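# Move the shelf-bench graduated cylinder upright into cart tray

## Task

Take the graduated cylinder that sits on the shelved bench and set it standing upright in the cart's upper tray. At the end its base must touch the tray floor itself, not rest on the base of another cylinder, and every other cylinder must still be standing in that tray. The task fails if any graduated cylinder tips over, touches the room floor, drops more than a few centimetres or takes a hard knock, since they are glass. It also fails if any bottle or jar is left toppled, or if the robot falls over or ends up leaning.

## Robot and tools

ROBOT. A TidyBot++: a four-caster mobile base (0.54 m long, 0.50 m wide, 0.38 m tall) carrying one seven-joint arm with a two-finger gripper. The shoulder sits 0.12 m ahead of the base centre, 0.68 m up. Arm segments: upper arm 0.42 m, forearm 0.31 m, hand 0.31 m. The arm begins folded, hand pointing down. Cameras: base_camera (fixed on the base) and wrist_camera (looks along the hand).

FRAMES. Base frame: origin on the floor below the base centre, x ahead, y to the left, z upward, metres. hand_pose is reported in this frame as x, y, z, qw, qx, qy, qz; its point lies midway between the finger pads, its z axis runs out along the fingers and the fingers open along its y axis. Odometry frame = base frame as it was when the scene began; base_odometry counts wheel turns only (slip looks like travel), heading in rad, left positive.

TOOL move. One action per call; its parts start together.
- base: an offset relative to where the base is now, in its own axes: translate_m (forward +, -2 to 2 m), strafe_m (left +, -2 to 2 m), rotate_rad (counter-clockwise from above +, -6.3 to 6.3 rad). Not a pose.
- joints: absolute angles by name, radians. joint_1_rad (any angle; + is clockwise from above, opposite to heading), joint_2_rad -2.249 to 2.249 (shoulder, 0 = upper arm vertical), joint_3_rad any, joint_4_rad -2.579 to 2.579 (elbow, 0 = straight), joint_5_rad any, joint_6_rad -2.099 to 2.099 (wrist), joint_7_rad any (with hand down, + turns counter-clockwise from above), and gripper_pos 0 (open, about 85 mm gap) to 1 (closed). Any-angle joints take the short way round; rotate beyond half a turn in steps.
- target: one list of seven numbers [x, y, z, qw, qx, qy, qz], an absolute hand pose in the base frame, metres then a unit quaternion. With target, joints may contain only gripper_pos.
- speeds: caps for this action only: translate_m / strafe_m 0.05 to 0.5 m/s, rotate_rad 0.1 to 1.57 rad/s. For a combined drive give the speed under one key only.
- cameras: list from base_camera, wrist_camera, all; omitted = all, [] = none.
- blocking: true/omitted waits until everything rests; false returns in about 0.5 s while motion continues.
A call with nothing but cameras just reports state and pictures.

OTHER TOOLS. wait(seconds 0 to 10, cameras) lets time pass and reports. stop(cameras) brakes everything you commanded. zoom_image(camera, region [x0, y0, x1, y1] pixels, top-left origin, up to 504 x 504) magnifies the latest image (base_camera 644x364, wrist_camera 644x476). read_manual(section "licences") gives licence texts only. finished_scene(scene) ends the current scene, given its number; irreversible.

RESULT LINES. move: "done" or the worst status. base_status, joint_status, hand_status: done, moving, off_target (rested short, may keep pushing), contact_stop, time_out, not_followed, torque_fault, limit_stop_at_motor_heat. "joint command not followed"/"pose unreachable" with "cause:" means a self-collision check held the arm back. hand_target is where the hand would be with all joints on target. motor_effort is % of maximum with last-action peak in brackets. base_tilt in degrees (forward/right +). on_its_own lists uncommanded behaviour. "ARM HIT", MOTOR HOT and OVER-TEMPERATURE FAULT are warnings. "pictures" names images in order. An unplanned stop or refusal cancels the rest of that reply's move/wait/finished_scene calls.

PRACTICAL NOTES. Hand targets usually land within ~3 cm; correct by adding (wanted - measured hand_pose) to the last target. To keep the hand still, resend hand_target, not hand_pose. The arm sags under load and never avoids obstacles; it will keep shoving a desk. A hand pointing down reaches at most about 0.94 m up, only near the base. Poses low and close in front, pointing forward, often miss or hit the base. Unreachable poses wander up to 10 s then time_out. Closed gripper squeezes hard (100 to 150 N per finger); "done" at 1 means empty, off_target means something is held. Fingertips reach about 20 mm beyond the hand point when closed. When a carried item touches down, hand_pose stops dropping although commands go lower: lower in small steps and watch the cameras.

AVOID. Dropping or releasing moving items; knocking glass; big grip forces on items still resting on something; driving or turning while the arm is caught above ~0.6 m (tip risk); reaching far out over furniture or swinging a stretched arm sideways; driving the arm into things (torque faults pause the arm 10 s); long holds with arm extended (motor heat). If the robot leans, retract the arm or back away.

Each tool is called after "Call:" by a JSON object that holds its "method" and its "body", one argument or row to a line.

## Session

Call:
{"method": "move", "body": {

}}

Scene clock: 0.00 s.
Motor temperatures (°C): [37 34 31 35 36 44 46]
base_odometry: x=+0.000 y=+0.000 heading=+0.000
base_tilt: forward=+0.5 right=+0.1
base_status: not commanded
joint_positions: joint_1_rad=-0.047 joint_2_rad=-0.359 joint_3_rad=+3.106 joint_4_rad=-2.513 joint_5_rad=+0.009 joint_6_rad=-0.831 joint_7_rad=+1.571 gripper_pos=+0.000
joint_status: not commanded
motor_effort: joint_1_rad=+1 joint_2_rad=-2 joint_3_rad=-1 joint_4_rad=+14 joint_5_rad=+0 joint_6_rad=+1 joint_7_rad=-1
hand_pose: x=+0.2812 y=+0.0113 z=+0.5949 quat_wxyz=(+0.007, +0.996, +0.043, +0.078) (m; base frame)
hand_target: x=+0.2815 y=+0.0113 z=+0.5951 quat_wxyz=(+0.007, +0.996, +0.043, +0.079) (m; base frame)
hand_status: not commanded
pictures: base_camera, wrist_camera

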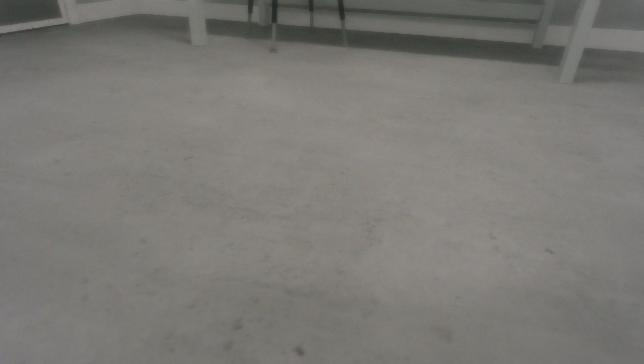

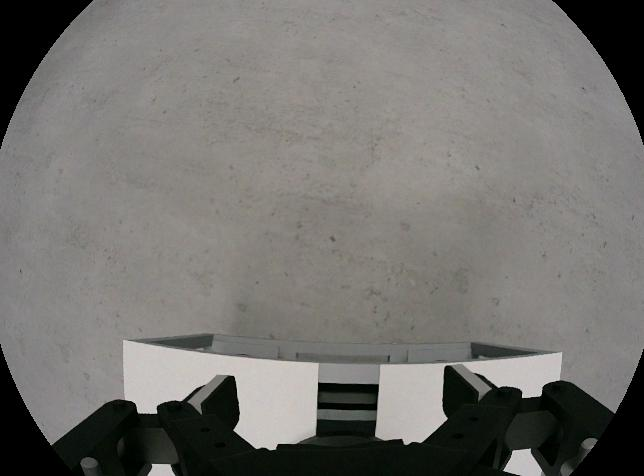

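Call:
{"method": "move", "body": {
  "joints": {"joint_6_rad": 0.35}
}}

Call:
{"method": "move", "body": {
  "base": {"rotate_rad": 1.3}
}}

Call:
{"method": "move", "body": {
  "base": {"rotate_rad": 1.3}
}}

Call:
{"method": "move", "body": {
  "base": {"rotate_rad": 1.3}
}}

Call:
{"method": "move", "body": {
  "base": {"rotate_rad": 1.3}
}}

Scene clock: 6.23 s.
Motor temperatures (°C): [37 34 31 35 36 44 46]
move: done
base_odometry: x=+0.000 y=+0.000 heading=+0.000
base_tilt: forward=+0.6 right=+0.1
base_status: not commanded
joint_positions: joint_1_rad=-0.047 joint_2_rad=-0.359 joint_3_rad=+3.106 joint_4_rad=-2.513 joint_5_rad=+0.009 joint_6_rad=+0.302 joint_7_rad=+1.571 gripper_pos=+0.000
joint_status: all done
motor_effort: joint_1_rad=+1(1) joint_2_rad=-6(6) joint_3_rad=+0(1) joint_4_rad=+18(19) joint_5_rad=+0(1) joint_6_rad=+8(9) joint_7_rad=+0(1)
hand_pose: x=+0.5306 y=+0.0369 z=+0.8158 quat_wxyz=(-0.017, +0.798, +0.040, +0.601) (m; base frame)
hand_target: x=+0.5345 y=+0.0375 z=+0.8305 quat_wxyz=(-0.018, +0.784, +0.040, +0.620) (m; base frame)
hand_status: not commanded
pictures: base_camera, wrist_camera
camera_calibration:
wrist_camera: T_world_to_cam=[[0.0968182, -0.994736, -0.033569, 0.0161843], [-0.228057, 0.0106584, -0.973589, 0.975082], [0.968822, 0.101917, -0.225825, -0.201088], [0, 0, 0, 1]] pos_world=[0.415627, 0.0262005, 0.904462]

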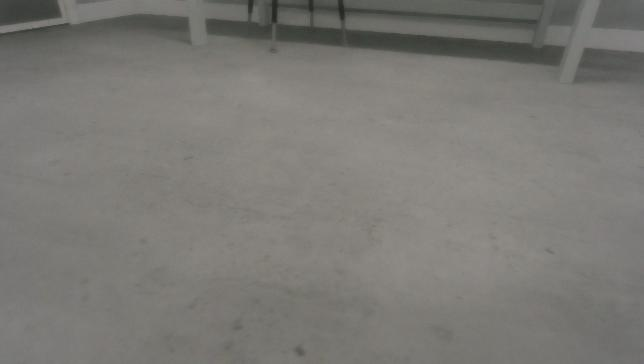

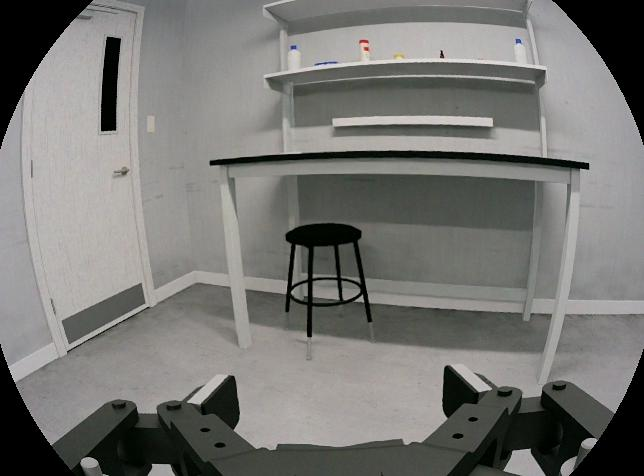

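Scene clock: 8.43 s.
Motor temperatures (°C): [37 34 31 35 36 44 46]
move: done
base_odometry: x=+0.000 y=+0.000 heading=+1.299
base_tilt: forward=+0.6 right=+0.1
base_status: done
joint_positions: joint_1_rad=-0.047 joint_2_rad=-0.359 joint_3_rad=+3.106 joint_4_rad=-2.513 joint_5_rad=+0.009 joint_6_rad=+0.303 joint_7_rad=+1.571 gripper_pos=+0.000
joint_status: not commanded
motor_effort: joint_1_rad=+0(2) joint_2_rad=-6(7) joint_3_rad=+0(2) joint_4_rad=+18(19) joint_5_rad=+0(1) joint_6_rad=+9(9) joint_7_rad=-1(2)
hand_pose: x=+0.5307 y=+0.0370 z=+0.8160 quat_wxyz=(-0.018, +0.798, +0.040, +0.601) (m; base frame)
hand_target: x=+0.5345 y=+0.0375 z=+0.8305 quat_wxyz=(-0.018, +0.784, +0.040, +0.620) (m; base frame)
hand_status: not commanded
pictures: base_camera, wrist_camera
camera_calibration:
wrist_camera: T_world_to_cam=[[0.09693, -0.994725, -0.0335528, 0.0161557], [-0.227585, 0.0106668, -0.9737, 0.975071], [0.968922, 0.102017, -0.225351, -0.20154], [0, 0, 0, 1]] pos_world=[0.415623, 0.0262301, 0.904551]

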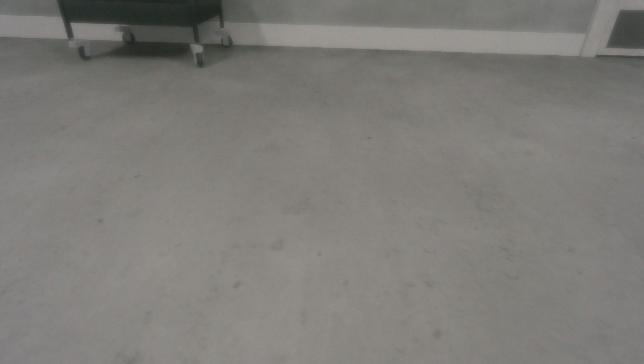

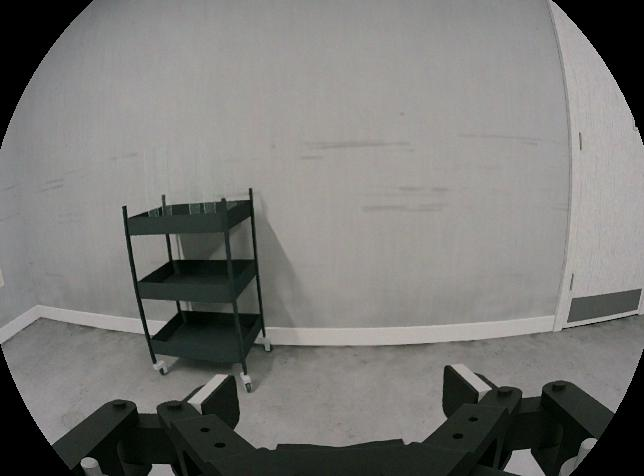

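Scene clock: 10.53 s.
Motor temperatures (°C): [37 34 31 35 36 44 46]
move: done
base_odometry: x=+0.000 y=+0.000 heading=+2.598
base_tilt: forward=+0.5 right=+0.1
base_status: done
joint_positions: joint_1_rad=-0.047 joint_2_rad=-0.359 joint_3_rad=+3.106 joint_4_rad=-2.513 joint_5_rad=+0.009 joint_6_rad=+0.303 joint_7_rad=+1.571 gripper_pos=+0.000
joint_status: not commanded
motor_effort: joint_1_rad=+1(2) joint_2_rad=-6(7) joint_3_rad=+0(2) joint_4_rad=+19(19) joint_5_rad=+0(2) joint_6_rad=+9(9) joint_7_rad=-1(1)
hand_pose: x=+0.5307 y=+0.0370 z=+0.8160 quat_wxyz=(-0.018, +0.798, +0.040, +0.601) (m; base frame)
hand_target: x=+0.5345 y=+0.0375 z=+0.8305 quat_wxyz=(-0.018, +0.784, +0.040, +0.620) (m; base frame)
hand_status: not commanded
pictures: base_camera, wrist_camera
camera_calibration:
wrist_camera: T_world_to_cam=[[0.0970172, -0.994718, -0.0335315, 0.0161303], [-0.227526, 0.0106323, -0.973714, 0.97507], [0.968927, 0.102096, -0.225293, -0.201595], [0, 0, 0, 1]] pos_world=[0.41562, 0.0262599, 0.904562]

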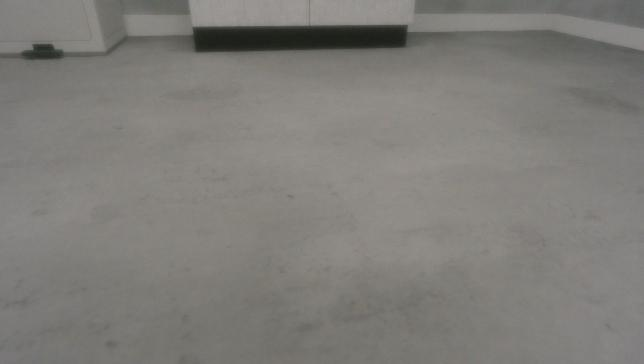

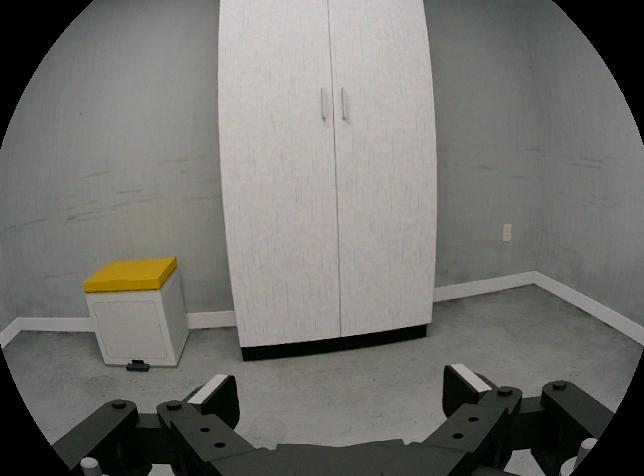

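Scene clock: 12.63 s.
Motor temperatures (°C): [37 34 31 35 36 44 46]
move: done
base_odometry: x=+0.000 y=+0.000 heading=-2.386
base_tilt: forward=+0.5 right=+0.1
base_status: done
joint_positions: joint_1_rad=-0.047 joint_2_rad=-0.359 joint_3_rad=+3.106 joint_4_rad=-2.513 joint_5_rad=+0.009 joint_6_rad=+0.303 joint_7_rad=+1.571 gripper_pos=+0.000
joint_status: not commanded
motor_effort: joint_1_rad=+0(2) joint_2_rad=-6(7) joint_3_rad=+0(2) joint_4_rad=+19(19) joint_5_rad=+0(2) joint_6_rad=+8(9) joint_7_rad=-1(1)
hand_pose: x=+0.5307 y=+0.0370 z=+0.8160 quat_wxyz=(-0.018, +0.798, +0.040, +0.601) (m; base frame)
hand_target: x=+0.5345 y=+0.0375 z=+0.8305 quat_wxyz=(-0.018, +0.784, +0.040, +0.620) (m; base frame)
hand_status: not commanded
pictures: base_camera, wrist_camera
camera_calibration:
wrist_camera: T_world_to_cam=[[0.0971045, -0.99471, -0.0335102, 0.0161048], [-0.227467, 0.0105978, -0.973728, 0.975068], [0.968932, 0.102176, -0.225235, -0.201649], [0, 0, 0, 1]] pos_world=[0.415616, 0.0262897, 0.904572]

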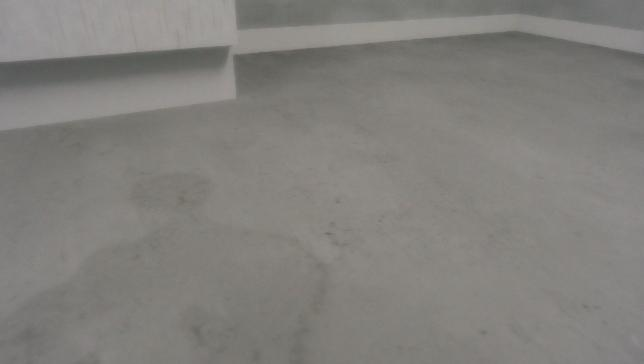

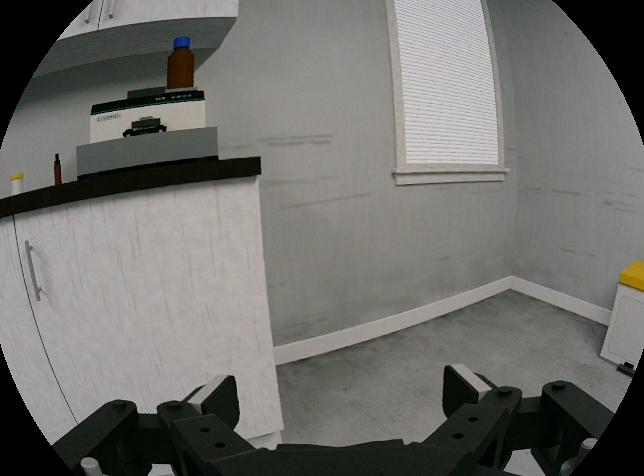

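Scene clock: 14.73 s.
Motor temperatures (°C): [36 34 31 35 36 44 46]
move: done
base_odometry: x=+0.000 y=+0.000 heading=-1.087
base_tilt: forward=+0.5 right=+0.1
base_status: done
joint_positions: joint_1_rad=-0.047 joint_2_rad=-0.359 joint_3_rad=+3.106 joint_4_rad=-2.513 joint_5_rad=+0.009 joint_6_rad=+0.303 joint_7_rad=+1.571 gripper_pos=+0.000
joint_status: not commanded
motor_effort: joint_1_rad=+1(2) joint_2_rad=-6(7) joint_3_rad=+0(2) joint_4_rad=+18(19) joint_5_rad=+0(1) joint_6_rad=+8(9) joint_7_rad=-1(2)
hand_pose: x=+0.5307 y=+0.0371 z=+0.8160 quat_wxyz=(-0.018, +0.798, +0.040, +0.601) (m; base frame)
hand_target: x=+0.5345 y=+0.0375 z=+0.8305 quat_wxyz=(-0.018, +0.784, +0.040, +0.620) (m; base frame)
hand_status: not commanded
pictures: base_camera, wrist_camera
camera_calibration:
wrist_camera: T_world_to_cam=[[0.0971917, -0.994702, -0.0334888, 0.0160794], [-0.227408, 0.0105633, -0.973742, 0.975067], [0.968937, 0.102255, -0.225177, -0.201703], [0, 0, 0, 1]] pos_world=[0.415613, 0.0263195, 0.904583]

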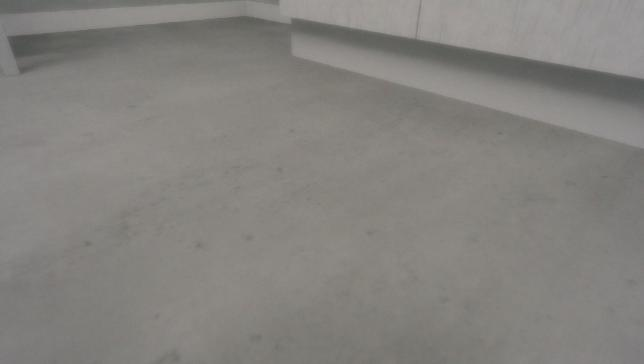

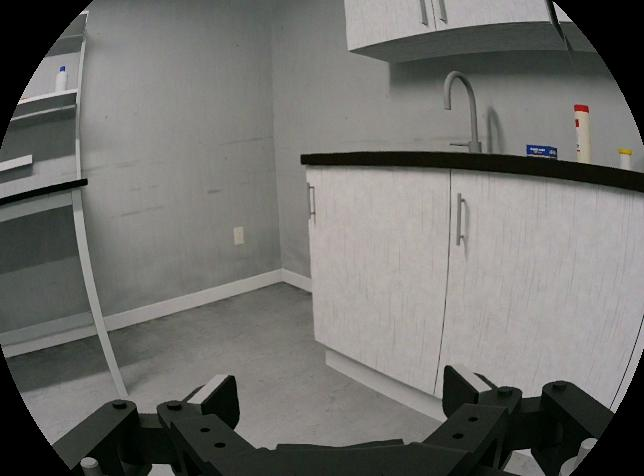

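Call:
{"method": "move", "body": {
  "base": {"rotate_rad": 1.087},
  "joints": {"joint_2_rad": -0.3, "joint_4_rad": -1.3, "joint_6_rad": -0.9}
}}

Scene clock: 22.57 s.
Motor temperatures (°C): [36 33 30 35 36 44 46]
move: done
base_odometry: x=+0.000 y=+0.000 heading=-0.001
base_tilt: forward=+0.5 right=+0.0
base_status: done
joint_positions: joint_1_rad=-0.047 joint_2_rad=-0.321 joint_3_rad=+3.105 joint_4_rad=-1.330 joint_5_rad=+0.009 joint_6_rad=-0.836 joint_7_rad=+1.571 gripper_pos=+0.000
joint_status: all done
motor_effort: joint_1_rad=+1(2) joint_2_rad=-7(12) joint_3_rad=+0(2) joint_4_rad=+19(22) joint_5_rad=+0(1) joint_6_rad=+8(10) joint_7_rad=+0(2)
hand_pose: x=+0.5496 y=+0.0403 z=+1.1645 quat_wxyz=(-0.016, +0.796, +0.037, +0.604) (m; base frame)
hand_target: x=+0.5517 y=+0.0392 z=+1.1528 quat_wxyz=(-0.015, +0.813, +0.036, +0.581) (m; base frame)
hand_status: not commanded
pictures: base_camera, wrist_camera
camera_calibration:
wrist_camera: T_world_to_cam=[[0.0896046, -0.995387, -0.0343013, 0.0342882], [-0.220013, 0.0138069, -0.975399, 1.31635], [0.971373, 0.0949469, -0.217761, -0.151588], [0, 0, 0, 1]] pos_world=[0.43379, 0.0303481, 1.25213]

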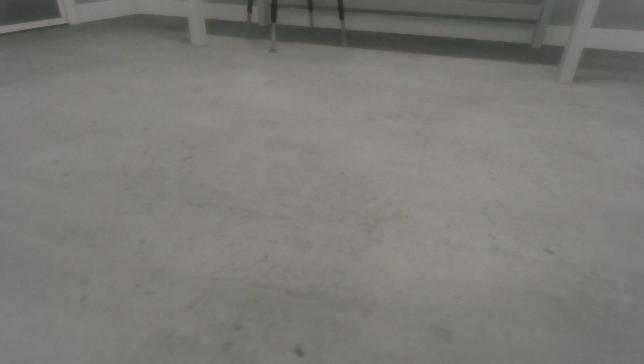

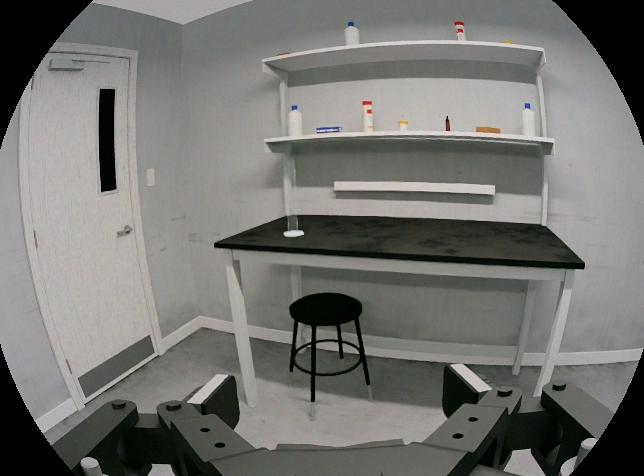

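Call:
{"method": "zoom_image", "body": {
  "camera": "wrist_camera",
  "region": [210, 180, 370, 280]
}}

Scaled by 3.150.

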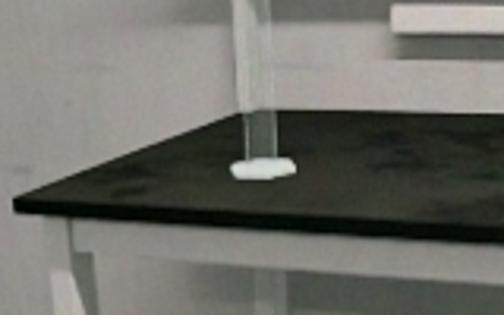

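Call:
{"method": "move", "body": {
  "base": {"translate_m": 1.4, "strafe_m": 0.6, "rotate_rad": -0.3}
}}

Scene clock: 41.60 s.
Motor temperatures (°C): [36 33 30 35 36 43 46]
move: done
base_odometry: x=+1.401 y=+0.599 heading=-0.302
base_tilt: forward=+0.5 right=+0.0
base_status: done
joint_positions: joint_1_rad=-0.047 joint_2_rad=-0.307 joint_3_rad=+3.109 joint_4_rad=-1.327 joint_5_rad=+0.009 joint_6_rad=-0.840 joint_7_rad=+1.571 gripper_pos=+0.000
joint_status: not commanded
motor_effort: joint_1_rad=+1(2) joint_2_rad=-8(11) joint_3_rad=+0(3) joint_4_rad=+19(20) joint_5_rad=+0(2) joint_6_rad=+8(9) joint_7_rad=-1(2)
hand_pose: x=+0.5560 y=+0.0381 z=+1.1586 quat_wxyz=(-0.015, +0.801, +0.035, +0.598) (m; base frame)
hand_target: x=+0.5517 y=+0.0392 z=+1.1528 quat_wxyz=(-0.015, +0.813, +0.036, +0.581) (m; base frame)
hand_status: not commanded
pictures: base_camera, wrist_camera
camera_calibration:
wrist_camera: T_world_to_cam=[[0.0846059, -0.995758, -0.0361701, 0.0362271], [-0.235273, 0.0153099, -0.971809, 1.31636], [0.96824, 0.0907306, -0.23298, -0.139288], [0, 0, 0, 1]] pos_world=[0.441504, 0.0285577, 1.24811]

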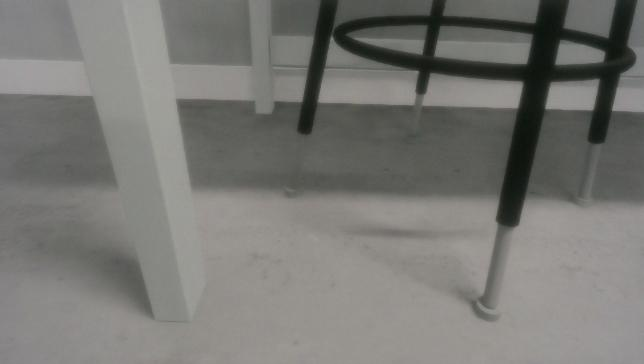

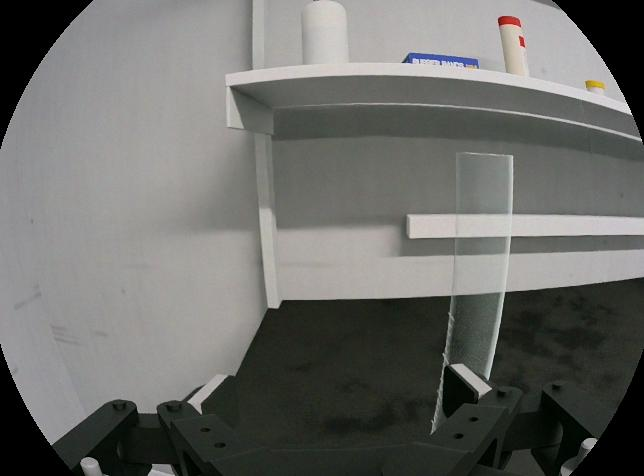

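Call:
{"method": "move", "body": {
  "joints": {"joint_1_rad": 0.1, "joint_2_rad": -0.9, "joint_4_rad": -1.9, "joint_6_rad": -1.0}
}}

Scene clock: 55.10 s.
Motor temperatures (°C): [36 33 30 35 36 43 46]
move: done
base_odometry: x=+1.401 y=+0.599 heading=-0.302
base_tilt: forward=+0.5 right=+0.0
base_status: not commanded
joint_positions: joint_1_rad=+0.084 joint_2_rad=-0.883 joint_3_rad=+3.109 joint_4_rad=-1.877 joint_5_rad=+0.009 joint_6_rad=-0.938 joint_7_rad=+1.571 gripper_pos=+0.000
joint_status: all done
motor_effort: joint_1_rad=+0(2) joint_2_rad=+11(11) joint_3_rad=+1(1) joint_4_rad=+18(20) joint_5_rad=+0(2) joint_6_rad=+8(9) joint_7_rad=-1(2)
hand_pose: x=+0.3484 y=-0.0071 z=+1.0099 quat_wxyz=(+0.033, +0.822, -0.019, +0.568) (m; base frame)
hand_target: x=+0.3367 y=-0.0095 z=+0.9832 quat_wxyz=(+0.037, +0.841, -0.025, +0.539) (m; base frame)
hand_status: not commanded
pictures: base_camera, wrist_camera
camera_calibration:
wrist_camera: T_world_to_cam=[[-0.0601401, -0.997955, -0.0216494, 0.0392129], [-0.301364, 0.0388292, -0.952718, 1.12763], [0.951611, -0.0507722, -0.303083, 0.106699], [0, 0, 0, 1]] pos_world=[0.240649, 0.000765021, 1.1075]

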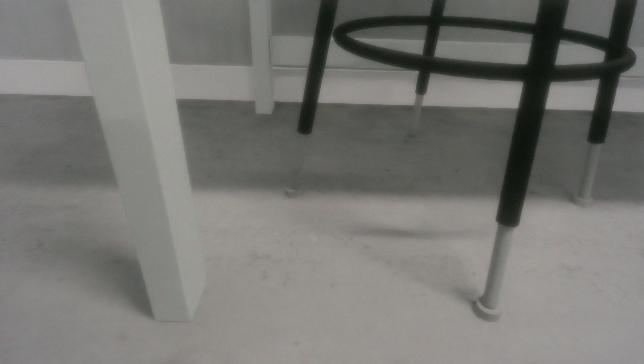

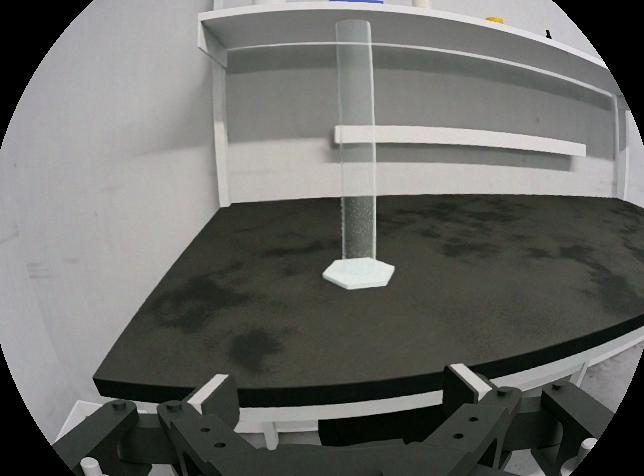

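Call:
{"method": "move", "body": {
  "target": [0.5, -0.08, 1.08, 0, 0.7071, 0, 0.7071]
}}

Scene clock: 67.03 s.
Motor temperatures (°C): [36 33 30 34 36 43 46]
move: off_target
base_odometry: x=+1.401 y=+0.599 heading=-0.302
base_tilt: forward=+0.5 right=+0.1
base_status: not commanded
joint_positions: joint_1_rad=-0.278 joint_2_rad=-0.655 joint_3_rad=+3.469 joint_4_rad=-1.970 joint_5_rad=+0.009 joint_6_rad=-0.243 joint_7_rad=+1.660 gripper_pos=+0.000
joint_status: not commanded
motor_effort: joint_1_rad=+0(2) joint_2_rad=+2(12) joint_3_rad=-4(5) joint_4_rad=+21(21) joint_5_rad=+0(2) joint_6_rad=+8(9) joint_7_rad=+0(1)
hand_pose: x=+0.4931 y=-0.0737 z=+1.0840 quat_wxyz=(-0.040, +0.711, -0.030, +0.701) (m; base frame)
hand_target: x=+0.5000 y=-0.0800 z=+1.0800 quat_wxyz=(+0.000, +0.707, +0.000, +0.707) (m; base frame)
hand_status: off_target (0.010 m and 5.8 deg from the pose sent, 0.182 m and 21.2 deg at the start)
pictures: base_camera, wrist_camera
camera_calibration:
wrist_camera: T_world_to_cam=[[0.0390167, -0.98833, -0.147245, 0.0709221], [0.0373514, 0.148697, -0.988177, 1.12389], [0.99854, 0.0330556, 0.0427171, -0.403729], [0, 0, 0, 1]] pos_world=[0.358394, -0.0836792, 1.1383]

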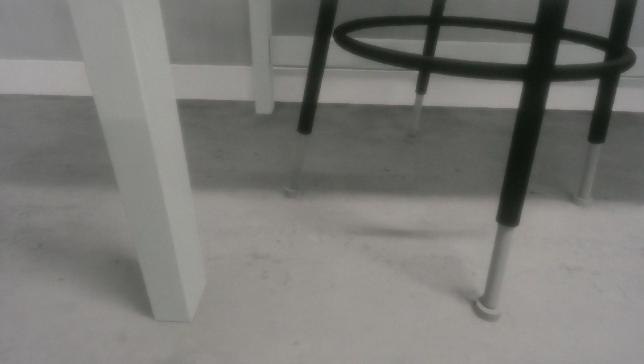

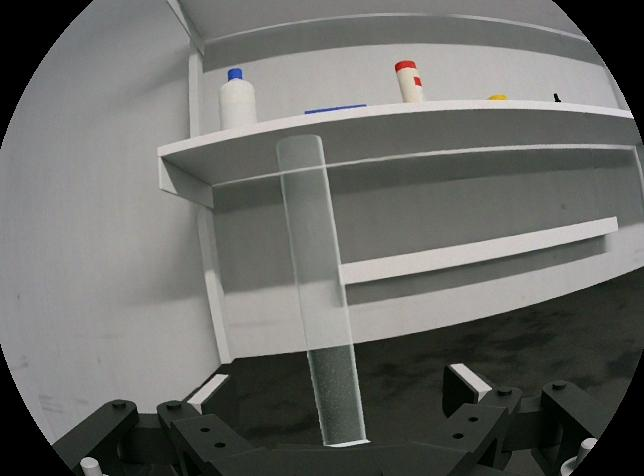

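Call:
{"method": "move", "body": {
  "joints": {"joint_1_rad": 0.14, "joint_2_rad": -0.378, "joint_3_rad": 3.16, "joint_4_rad": -1.921, "joint_5_rad": 0, "joint_6_rad": -0.04, "joint_7_rad": 1.571}
}}

Scene clock: 77.50 s.
Motor temperatures (°C): [36 33 30 34 36 43 46]
move: done
base_odometry: x=+1.401 y=+0.599 heading=-0.302
base_tilt: forward=+0.5 right=+0.0
base_status: not commanded
joint_positions: joint_1_rad=+0.124 joint_2_rad=-0.393 joint_3_rad=+3.178 joint_4_rad=-1.953 joint_5_rad=+0.009 joint_6_rad=-0.091 joint_7_rad=+1.626 gripper_pos=+0.000
joint_status: all done
motor_effort: joint_1_rad=+1(1) joint_2_rad=-8(10) joint_3_rad=+0(5) joint_4_rad=+21(22) joint_5_rad=-1(2) joint_6_rad=+8(10) joint_7_rad=-1(2)
hand_pose: x=+0.5765 y=-0.0770 z=+1.0491 quat_wxyz=(+0.070, +0.734, -0.040, +0.675) (m; base frame)
hand_target: x=+0.5834 y=-0.0749 z=+1.0779 quat_wxyz=(+0.053, +0.709, -0.058, +0.701) (m; base frame)
hand_status: not commanded
pictures: base_camera, wrist_camera
camera_calibration:
wrist_camera: T_world_to_cam=[[-0.130785, -0.991411, -0.000418884, 0.00294912], [-0.0266744, 0.00394118, -0.999636, 1.1246], [0.991052, -0.130726, -0.0269607, -0.420619], [0, 0, 0, 1]] pos_world=[0.447239, -0.0564942, 1.11286]

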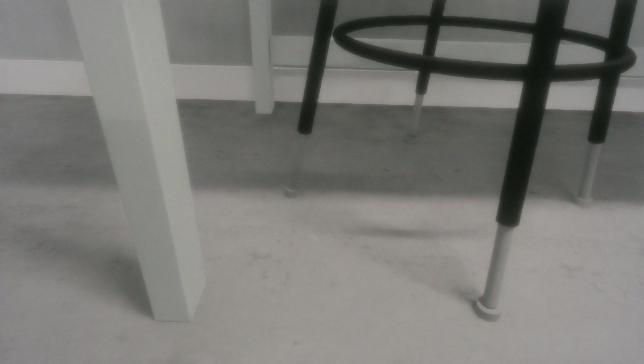

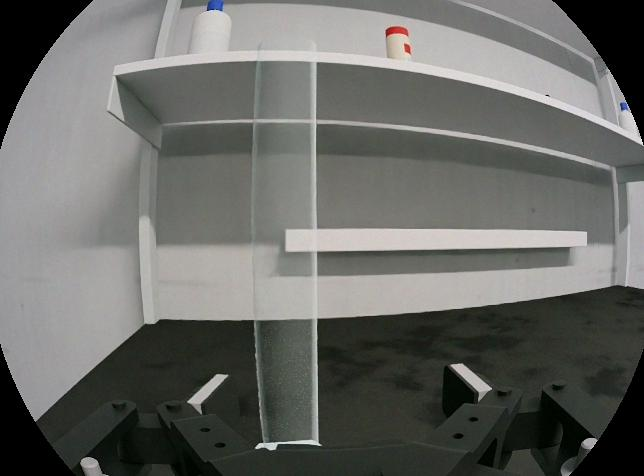

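Call:
{"method": "move", "body": {
  "joints": {"joint_1_rad": 0.11, "joint_2_rad": -0.378, "joint_3_rad": 3.12, "joint_4_rad": -1.88, "joint_5_rad": 0, "joint_6_rad": 0.06, "joint_7_rad": 1.53}
}}

Scene clock: 85.67 s.
Motor temperatures (°C): [36 33 30 34 36 43 46]
move: done
base_odometry: x=+1.401 y=+0.599 heading=-0.302
base_tilt: forward=+0.5 right=+0.0
base_status: not commanded
joint_positions: joint_1_rad=+0.115 joint_2_rad=-0.391 joint_3_rad=+3.133 joint_4_rad=-1.902 joint_5_rad=+0.009 joint_6_rad=+0.017 joint_7_rad=+1.584 gripper_pos=+0.000
joint_status: all done
motor_effort: joint_1_rad=+0(2) joint_2_rad=-8(9) joint_3_rad=+0(2) joint_4_rad=+21(24) joint_5_rad=+0(1) joint_6_rad=+8(10) joint_7_rad=-1(2)
hand_pose: x=+0.5803 y=-0.0463 z=+1.1138 quat_wxyz=(+0.048, +0.679, -0.027, +0.732) (m; base frame)
hand_target: x=+0.5844 y=-0.0370 z=+1.1343 quat_wxyz=(+0.021, +0.659, -0.040, +0.751) (m; base frame)
hand_status: not commanded
pictures: base_camera, wrist_camera
camera_calibration:
wrist_camera: T_world_to_cam=[[-0.0776319, -0.996768, -0.0206694, 0.0253685], [0.13194, 0.0102781, -0.991204, 1.0881], [0.988213, -0.0796762, 0.130716, -0.590208], [0, 0, 0, 1]] pos_world=[0.441656, -0.0329227, 1.15621]

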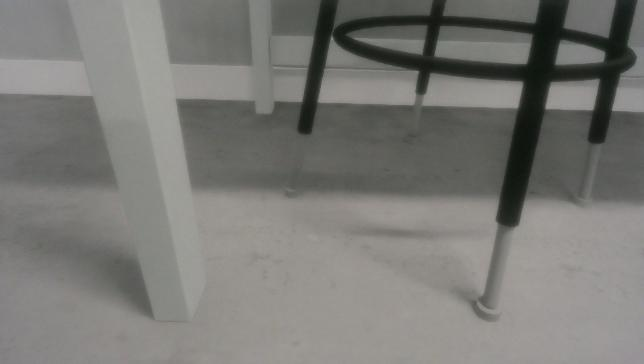

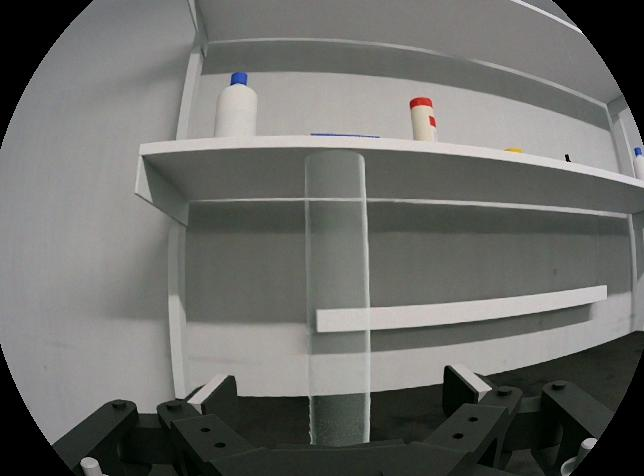

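Call:
{"method": "move", "body": {
  "joints": {"joint_1_rad": 0.11, "joint_2_rad": 0.05, "joint_3_rad": 3.12, "joint_4_rad": -1.57, "joint_5_rad": 0, "joint_6_rad": 0.06, "joint_7_rad": 1.53}
}}

Scene clock: 89.93 s.
Motor temperatures (°C): [36 33 30 34 36 43 46]
move: done
base_odometry: x=+1.401 y=+0.599 heading=-0.302
base_tilt: forward=+0.5 right=+0.0
base_status: not commanded
joint_positions: joint_1_rad=+0.115 joint_2_rad=+0.036 joint_3_rad=+3.133 joint_4_rad=-1.603 joint_5_rad=+0.009 joint_6_rad=+0.017 joint_7_rad=+1.584 gripper_pos=+0.000
joint_status: all done
motor_effort: joint_1_rad=+1(1) joint_2_rad=-24(26) joint_3_rad=-1(2) joint_4_rad=+21(23) joint_5_rad=-1(2) joint_6_rad=+8(10) joint_7_rad=-1(2)
hand_pose: x=+0.7550 y=-0.0661 z=+1.0654 quat_wxyz=(+0.044, +0.724, -0.030, +0.688) (m; base frame)
hand_target: x=+0.7626 y=-0.0562 z=+1.0900 quat_wxyz=(+0.017, +0.702, -0.046, +0.711) (m; base frame)
hand_status: not commanded
pictures: base_camera, wrist_camera
camera_calibration:
wrist_camera: T_world_to_cam=[[-0.0802359, -0.996386, -0.0278689, 0.0278405], [0.00557994, 0.0275096, -0.999606, 1.12275], [0.99676, -0.0803598, 0.00335251, -0.62894], [0, 0, 0, 1]] pos_world=[0.622871, -0.0536879, 1.12519]

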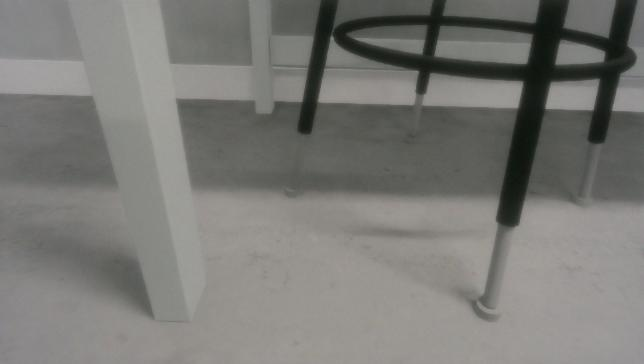

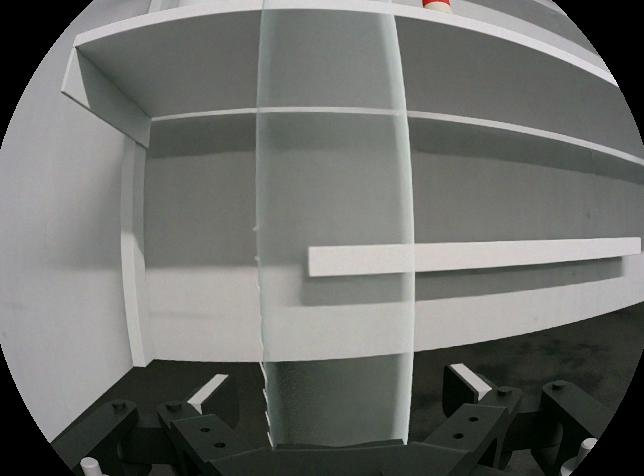

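Call:
{"method": "move", "body": {
  "joints": {"gripper_pos": 0.65}
}}

Scene clock: 93.33 s.
Motor temperatures (°C): [36 33 30 34 36 43 46]
move: off_target
base_odometry: x=+1.401 y=+0.599 heading=-0.302
base_tilt: forward=+0.5 right=+0.0
base_status: not commanded
joint_positions: joint_1_rad=+0.115 joint_2_rad=+0.036 joint_3_rad=+3.133 joint_4_rad=-1.601 joint_5_rad=+0.009 joint_6_rad=+0.018 joint_7_rad=+1.583 gripper_pos=+0.536
joint_status: gripper_pos off_target (ended at +0.536, target +0.650)
motor_effort: joint_1_rad=+1(1) joint_2_rad=-25(26) joint_3_rad=+0(1) joint_4_rad=+23(24) joint_5_rad=+1(1) joint_6_rad=+10(10) joint_7_rad=+0(1)
hand_pose: x=+0.7552 y=-0.0661 z=+1.0664 quat_wxyz=(+0.043, +0.723, -0.031, +0.688) (m; base frame)
hand_target: x=+0.7626 y=-0.0562 z=+1.0900 quat_wxyz=(+0.017, +0.702, -0.046, +0.711) (m; base frame)
hand_status: not commanded
pictures: base_camera, wrist_camera
camera_calibration:
wrist_camera: T_world_to_cam=[[-0.0801723, -0.996361, -0.0289209, 0.0289762], [0.00755041, 0.0284064, -0.999568, 1.1223], [0.996752, -0.080356, 0.00524553, -0.631151], [0, 0, 0, 1]] pos_world=[0.622951, -0.0537267, 1.12597]

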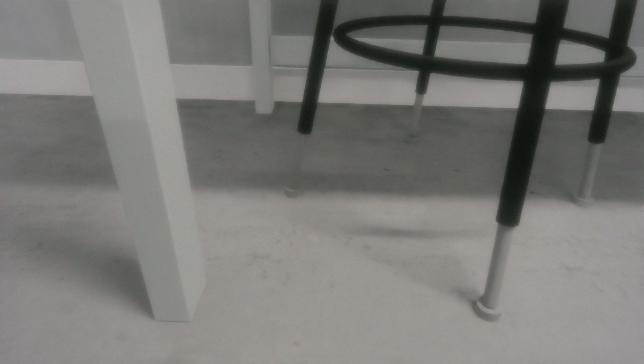

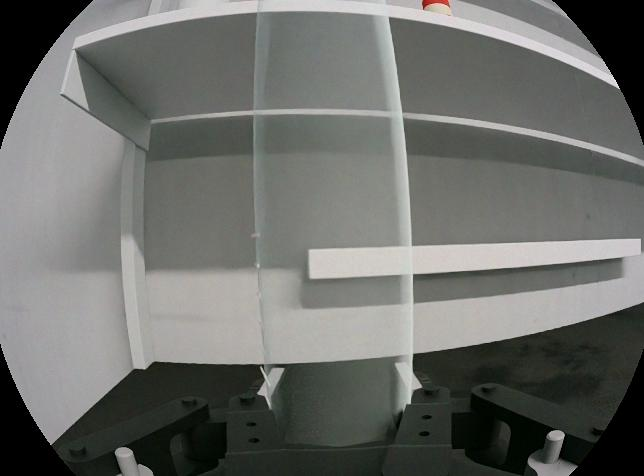

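Call:
{"method": "move", "body": {
  "joints": {"joint_2_rad": -0.1, "joint_6_rad": -0.09, "gripper_pos": 0.75}
}}

Scene clock: 98.47 s.
Motor temperatures (°C): [36 33 30 34 36 43 46]
move: off_target
base_odometry: x=+1.401 y=+0.599 heading=-0.302
base_tilt: forward=+0.5 right=+0.1
base_status: not commanded
joint_positions: joint_1_rad=+0.115 joint_2_rad=-0.098 joint_3_rad=+3.133 joint_4_rad=-1.600 joint_5_rad=+0.009 joint_6_rad=-0.043 joint_7_rad=+1.583 gripper_pos=+0.536
joint_status: gripper_pos off_target (ended at +0.536, target +0.750); the others done
motor_effort: joint_1_rad=+1(1) joint_2_rad=-21(30) joint_3_rad=-1(1) joint_4_rad=+24(25) joint_5_rad=+0(1) joint_6_rad=+10(12) joint_7_rad=-1(1)
hand_pose: x=+0.6994 y=-0.0598 z=+1.1302 quat_wxyz=(+0.046, +0.697, -0.029, +0.715) (m; base frame)
hand_target: x=+0.6987 y=-0.0491 z=+1.1354 quat_wxyz=(+0.018, +0.702, -0.045, +0.711) (m; base frame)
hand_status: not commanded
pictures: base_camera, wrist_camera
camera_calibration:
wrist_camera: T_world_to_cam=[[-0.0787104, -0.996564, -0.0257781, 0.0279853], [0.0810939, 0.019372, -0.996518, 1.13084], [0.993594, -0.0805268, 0.0792905, -0.656778], [0, 0, 0, 1]] pos_world=[0.563069, -0.0469057, 1.1797]

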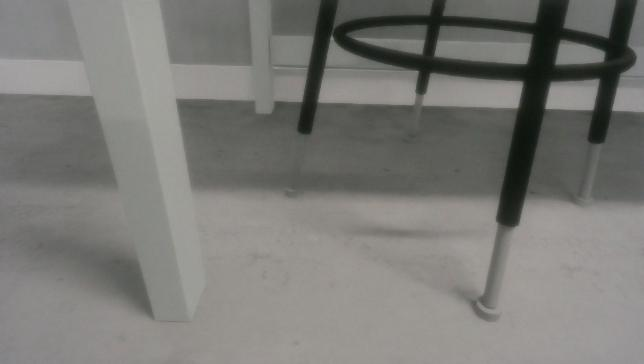

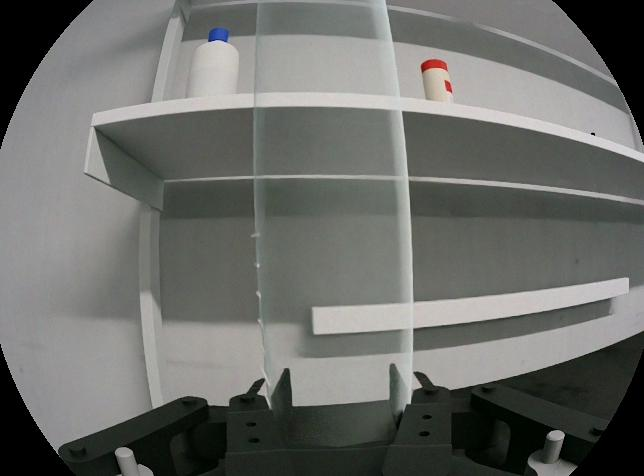

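Call:
{"method": "move", "body": {
  "base": {"translate_m": -0.45},
  "speeds": {"translate_m": 0.3},
  "cameras": []
}}

Call:
{"method": "move", "body": {
  "base": {"translate_m": -1.524, "strafe_m": -0.154, "rotate_rad": 1.537},
  "speeds": {"translate_m": 0.4, "rotate_rad": 0.5},
  "joints": {"joint_2_rad": -0.6, "joint_4_rad": -1.9, "joint_6_rad": -0.32}
}}

Scene clock: 112.67 s.
Motor temperatures (°C): [35 33 30 34 36 43 46]
move: done
base_odometry: x=+0.971 y=+0.733 heading=-0.301
base_tilt: forward=+0.5 right=+0.0
base_status: done
joint_positions: joint_1_rad=+0.115 joint_2_rad=-0.098 joint_3_rad=+3.132 joint_4_rad=-1.600 joint_5_rad=+0.009 joint_6_rad=-0.044 joint_7_rad=+1.583 gripper_pos=+0.536
joint_status: not commanded
motor_effort: joint_1_rad=+0(2) joint_2_rad=-21(25) joint_3_rad=+0(1) joint_4_rad=+24(25) joint_5_rad=+0(1) joint_6_rad=+10(11) joint_7_rad=-1(2)
hand_pose: x=+0.6996 y=-0.0593 z=+1.1297 quat_wxyz=(+0.045, +0.698, -0.029, +0.714) (m; base frame)
hand_target: x=+0.6987 y=-0.0491 z=+1.1354 quat_wxyz=(+0.018, +0.702, -0.045, +0.711) (m; base frame)
hand_status: not commanded
pictures: none
No camera images: "cameras" was empty.

Scene clock: 117.63 s.
Motor temperatures (°C): [35 33 30 34 36 43 46]
move: done
base_odometry: x=-0.530 y=+1.038 heading=+1.236
base_tilt: forward=+0.5 right=+0.1
base_status: done
joint_positions: joint_1_rad=+0.114 joint_2_rad=-0.586 joint_3_rad=+3.126 joint_4_rad=-1.889 joint_5_rad=+0.009 joint_6_rad=-0.268 joint_7_rad=+1.583 gripper_pos=+0.536
joint_status: all done
motor_effort: joint_1_rad=+0(3) joint_2_rad=-2(26) joint_3_rad=+1(5) joint_4_rad=+24(25) joint_5_rad=-1(2) joint_6_rad=+10(12) joint_7_rad=-1(2)
hand_pose: x=+0.4990 y=-0.0344 z=+1.1155 quat_wxyz=(+0.047, +0.707, -0.026, +0.706) (m; base frame)
hand_target: x=+0.4941 y=-0.0282 z=+1.0976 quat_wxyz=(+0.022, +0.723, -0.044, +0.689) (m; base frame)
hand_status: not commanded
pictures: base_camera, wrist_camera
camera_calibration:
wrist_camera: T_world_to_cam=[[-0.0772415, -0.996827, -0.0192156, 0.0291666], [0.0549217, 0.0149898, -0.998378, 1.14698], [0.995499, -0.0781716, 0.0535896, -0.426695], [0, 0, 0, 1]] pos_world=[0.364033, -0.0214744, 1.16855]

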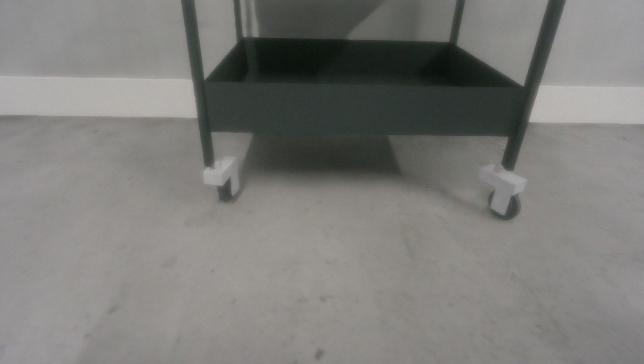

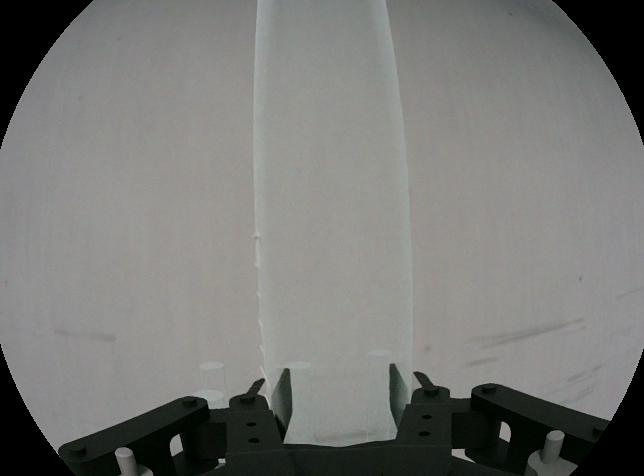

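Call:
{"method": "move", "body": {
  "joints": {"joint_2_rad": -0.3, "joint_4_rad": -1.4, "joint_6_rad": -1.0},
  "cameras": ["wrist_camera"]
}}

Scene clock: 124.00 s.
Motor temperatures (°C): [35 33 30 34 36 43 46]
move: off_target
base_odometry: x=-0.530 y=+1.038 heading=+1.236
base_tilt: forward=+0.5 right=+0.1
base_status: not commanded
joint_positions: joint_1_rad=+0.114 joint_2_rad=-0.310 joint_3_rad=+3.126 joint_4_rad=-1.442 joint_5_rad=+0.009 joint_6_rad=-0.944 joint_7_rad=+1.583 gripper_pos=+0.536
joint_status: joint_4_rad off_target (ended at -1.442, target -1.400); the others done
motor_effort: joint_1_rad=+1(1) joint_2_rad=-10(11) joint_3_rad=-1(1) joint_4_rad=+21(24) joint_5_rad=-1(1) joint_6_rad=+9(11) joint_7_rad=-1(2)
hand_pose: x=+0.5453 y=-0.0417 z=+1.0655 quat_wxyz=(+0.035, +0.861, -0.036, +0.507) (m; base frame)
hand_target: x=+0.5420 y=-0.0341 z=+1.0691 quat_wxyz=(+0.015, +0.866, -0.055, +0.497) (m; base frame)
hand_status: not commanded
pictures: wrist_camera
camera_calibration:
wrist_camera: T_world_to_cam=[[-0.0975196, -0.994726, -0.0317721, 0.0490109], [-0.431298, 0.0710107, -0.899411, 1.25658], [0.896924, -0.074007, -0.435948, 0.104859], [0, 0, 0, 1]] pos_world=[0.452691, -0.0327182, 1.17746]

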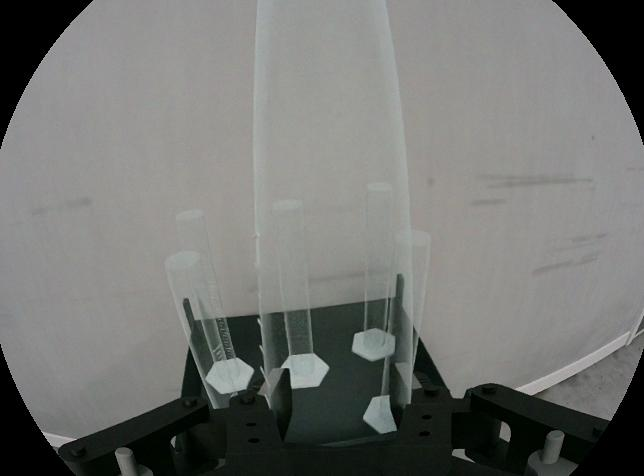

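Call:
{"method": "move", "body": {
  "joints": {"joint_1_rad": 0.0, "joint_2_rad": -0.09, "joint_4_rad": -1.79, "joint_6_rad": 0.11}
}}

Scene clock: 142.67 s.
Motor temperatures (°C): [35 33 30 34 36 43 46]
move: done
base_odometry: x=-0.530 y=+1.038 heading=+1.236
base_tilt: forward=+0.5 right=+0.0
base_status: not commanded
joint_positions: joint_1_rad=+0.015 joint_2_rad=-0.094 joint_3_rad=+3.126 joint_4_rad=-1.782 joint_5_rad=+0.009 joint_6_rad=+0.048 joint_7_rad=+1.583 gripper_pos=+0.536
joint_status: all done
motor_effort: joint_1_rad=+1(2) joint_2_rad=-21(23) joint_3_rad=-1(1) joint_4_rad=+23(25) joint_5_rad=+0(2) joint_6_rad=+10(11) joint_7_rad=+0(1)
hand_pose: x=+0.7020 y=+0.0022 z=+1.0427 quat_wxyz=(+0.007, +0.731, +0.008, +0.682) (m; base frame)
hand_target: x=+0.7037 y=+0.0147 z=+1.0543 quat_wxyz=(-0.021, +0.714, -0.006, +0.700) (m; base frame)
hand_status: not commanded
pictures: base_camera, wrist_camera
camera_calibration:
wrist_camera: T_world_to_cam=[[0.0252361, -0.999298, -0.0276862, 0.0167968], [-0.0156044, 0.0272979, -0.999506, 1.11321], [0.99956, 0.0256556, -0.0149046, -0.553646], [0, 0, 0, 1]] pos_world=[0.570349, 0.000600865, 1.10488]

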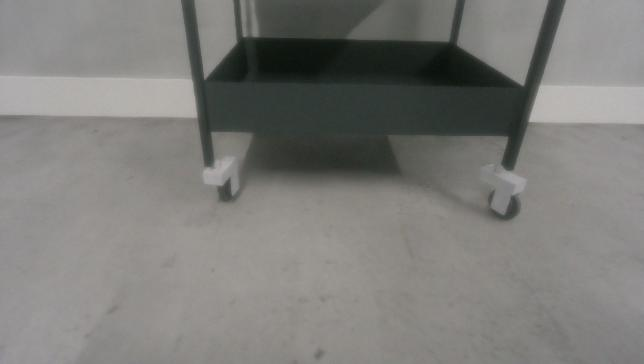

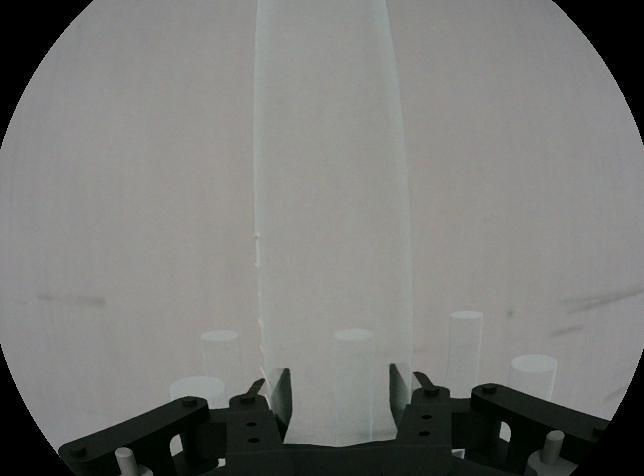

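Call:
{"method": "move", "body": {
  "base": {"translate_m": 0.145, "strafe_m": -0.031},
  "speeds": {"translate_m": 0.15}
}}

Scene clock: 148.87 s.
Motor temperatures (°C): [35 33 30 34 36 43 46]
move: done
base_odometry: x=-0.454 y=+1.165 heading=+1.237
base_tilt: forward=+0.5 right=+0.1
base_status: done
joint_positions: joint_1_rad=+0.012 joint_2_rad=-0.089 joint_3_rad=+3.126 joint_4_rad=-1.783 joint_5_rad=+0.009 joint_6_rad=+0.053 joint_7_rad=+1.583 gripper_pos=+0.536
joint_status: not commanded
motor_effort: joint_1_rad=+1(2) joint_2_rad=-21(25) joint_3_rad=-1(1) joint_4_rad=+24(25) joint_5_rad=-1(2) joint_6_rad=+10(11) joint_7_rad=-1(1)
hand_pose: x=+0.7041 y=+0.0036 z=+1.0403 quat_wxyz=(+0.007, +0.731, +0.009, +0.682) (m; base frame)
hand_target: x=+0.7037 y=+0.0147 z=+1.0543 quat_wxyz=(-0.021, +0.714, -0.006, +0.700) (m; base frame)
hand_status: not commanded
pictures: base_camera, wrist_camera
camera_calibration:
wrist_camera: T_world_to_cam=[[0.0275937, -0.999232, -0.027817, 0.0165142], [-0.0171965, 0.027349, -0.999478, 1.11198], [0.999471, 0.0280577, -0.0164286, -0.554198], [0, 0, 0, 1]] pos_world=[0.572571, 0.00163958, 1.10275]

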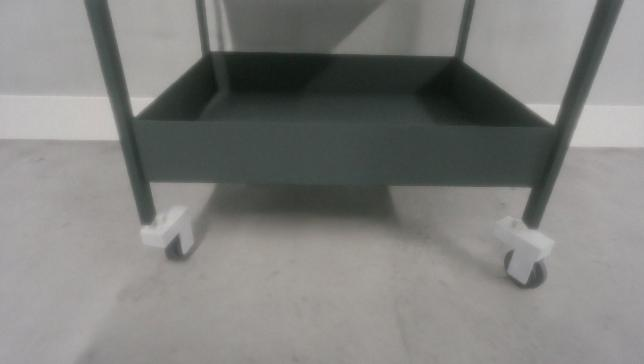

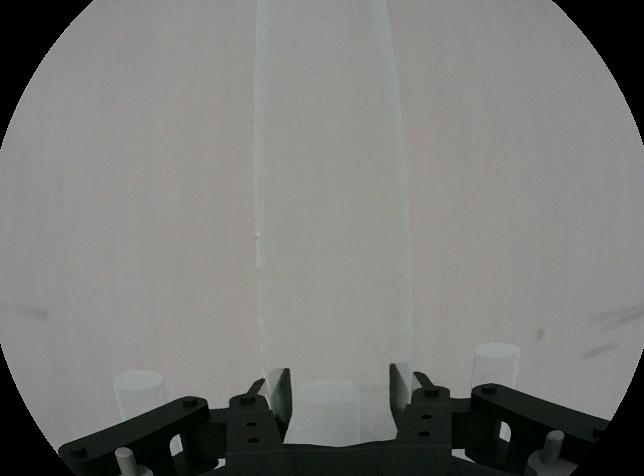

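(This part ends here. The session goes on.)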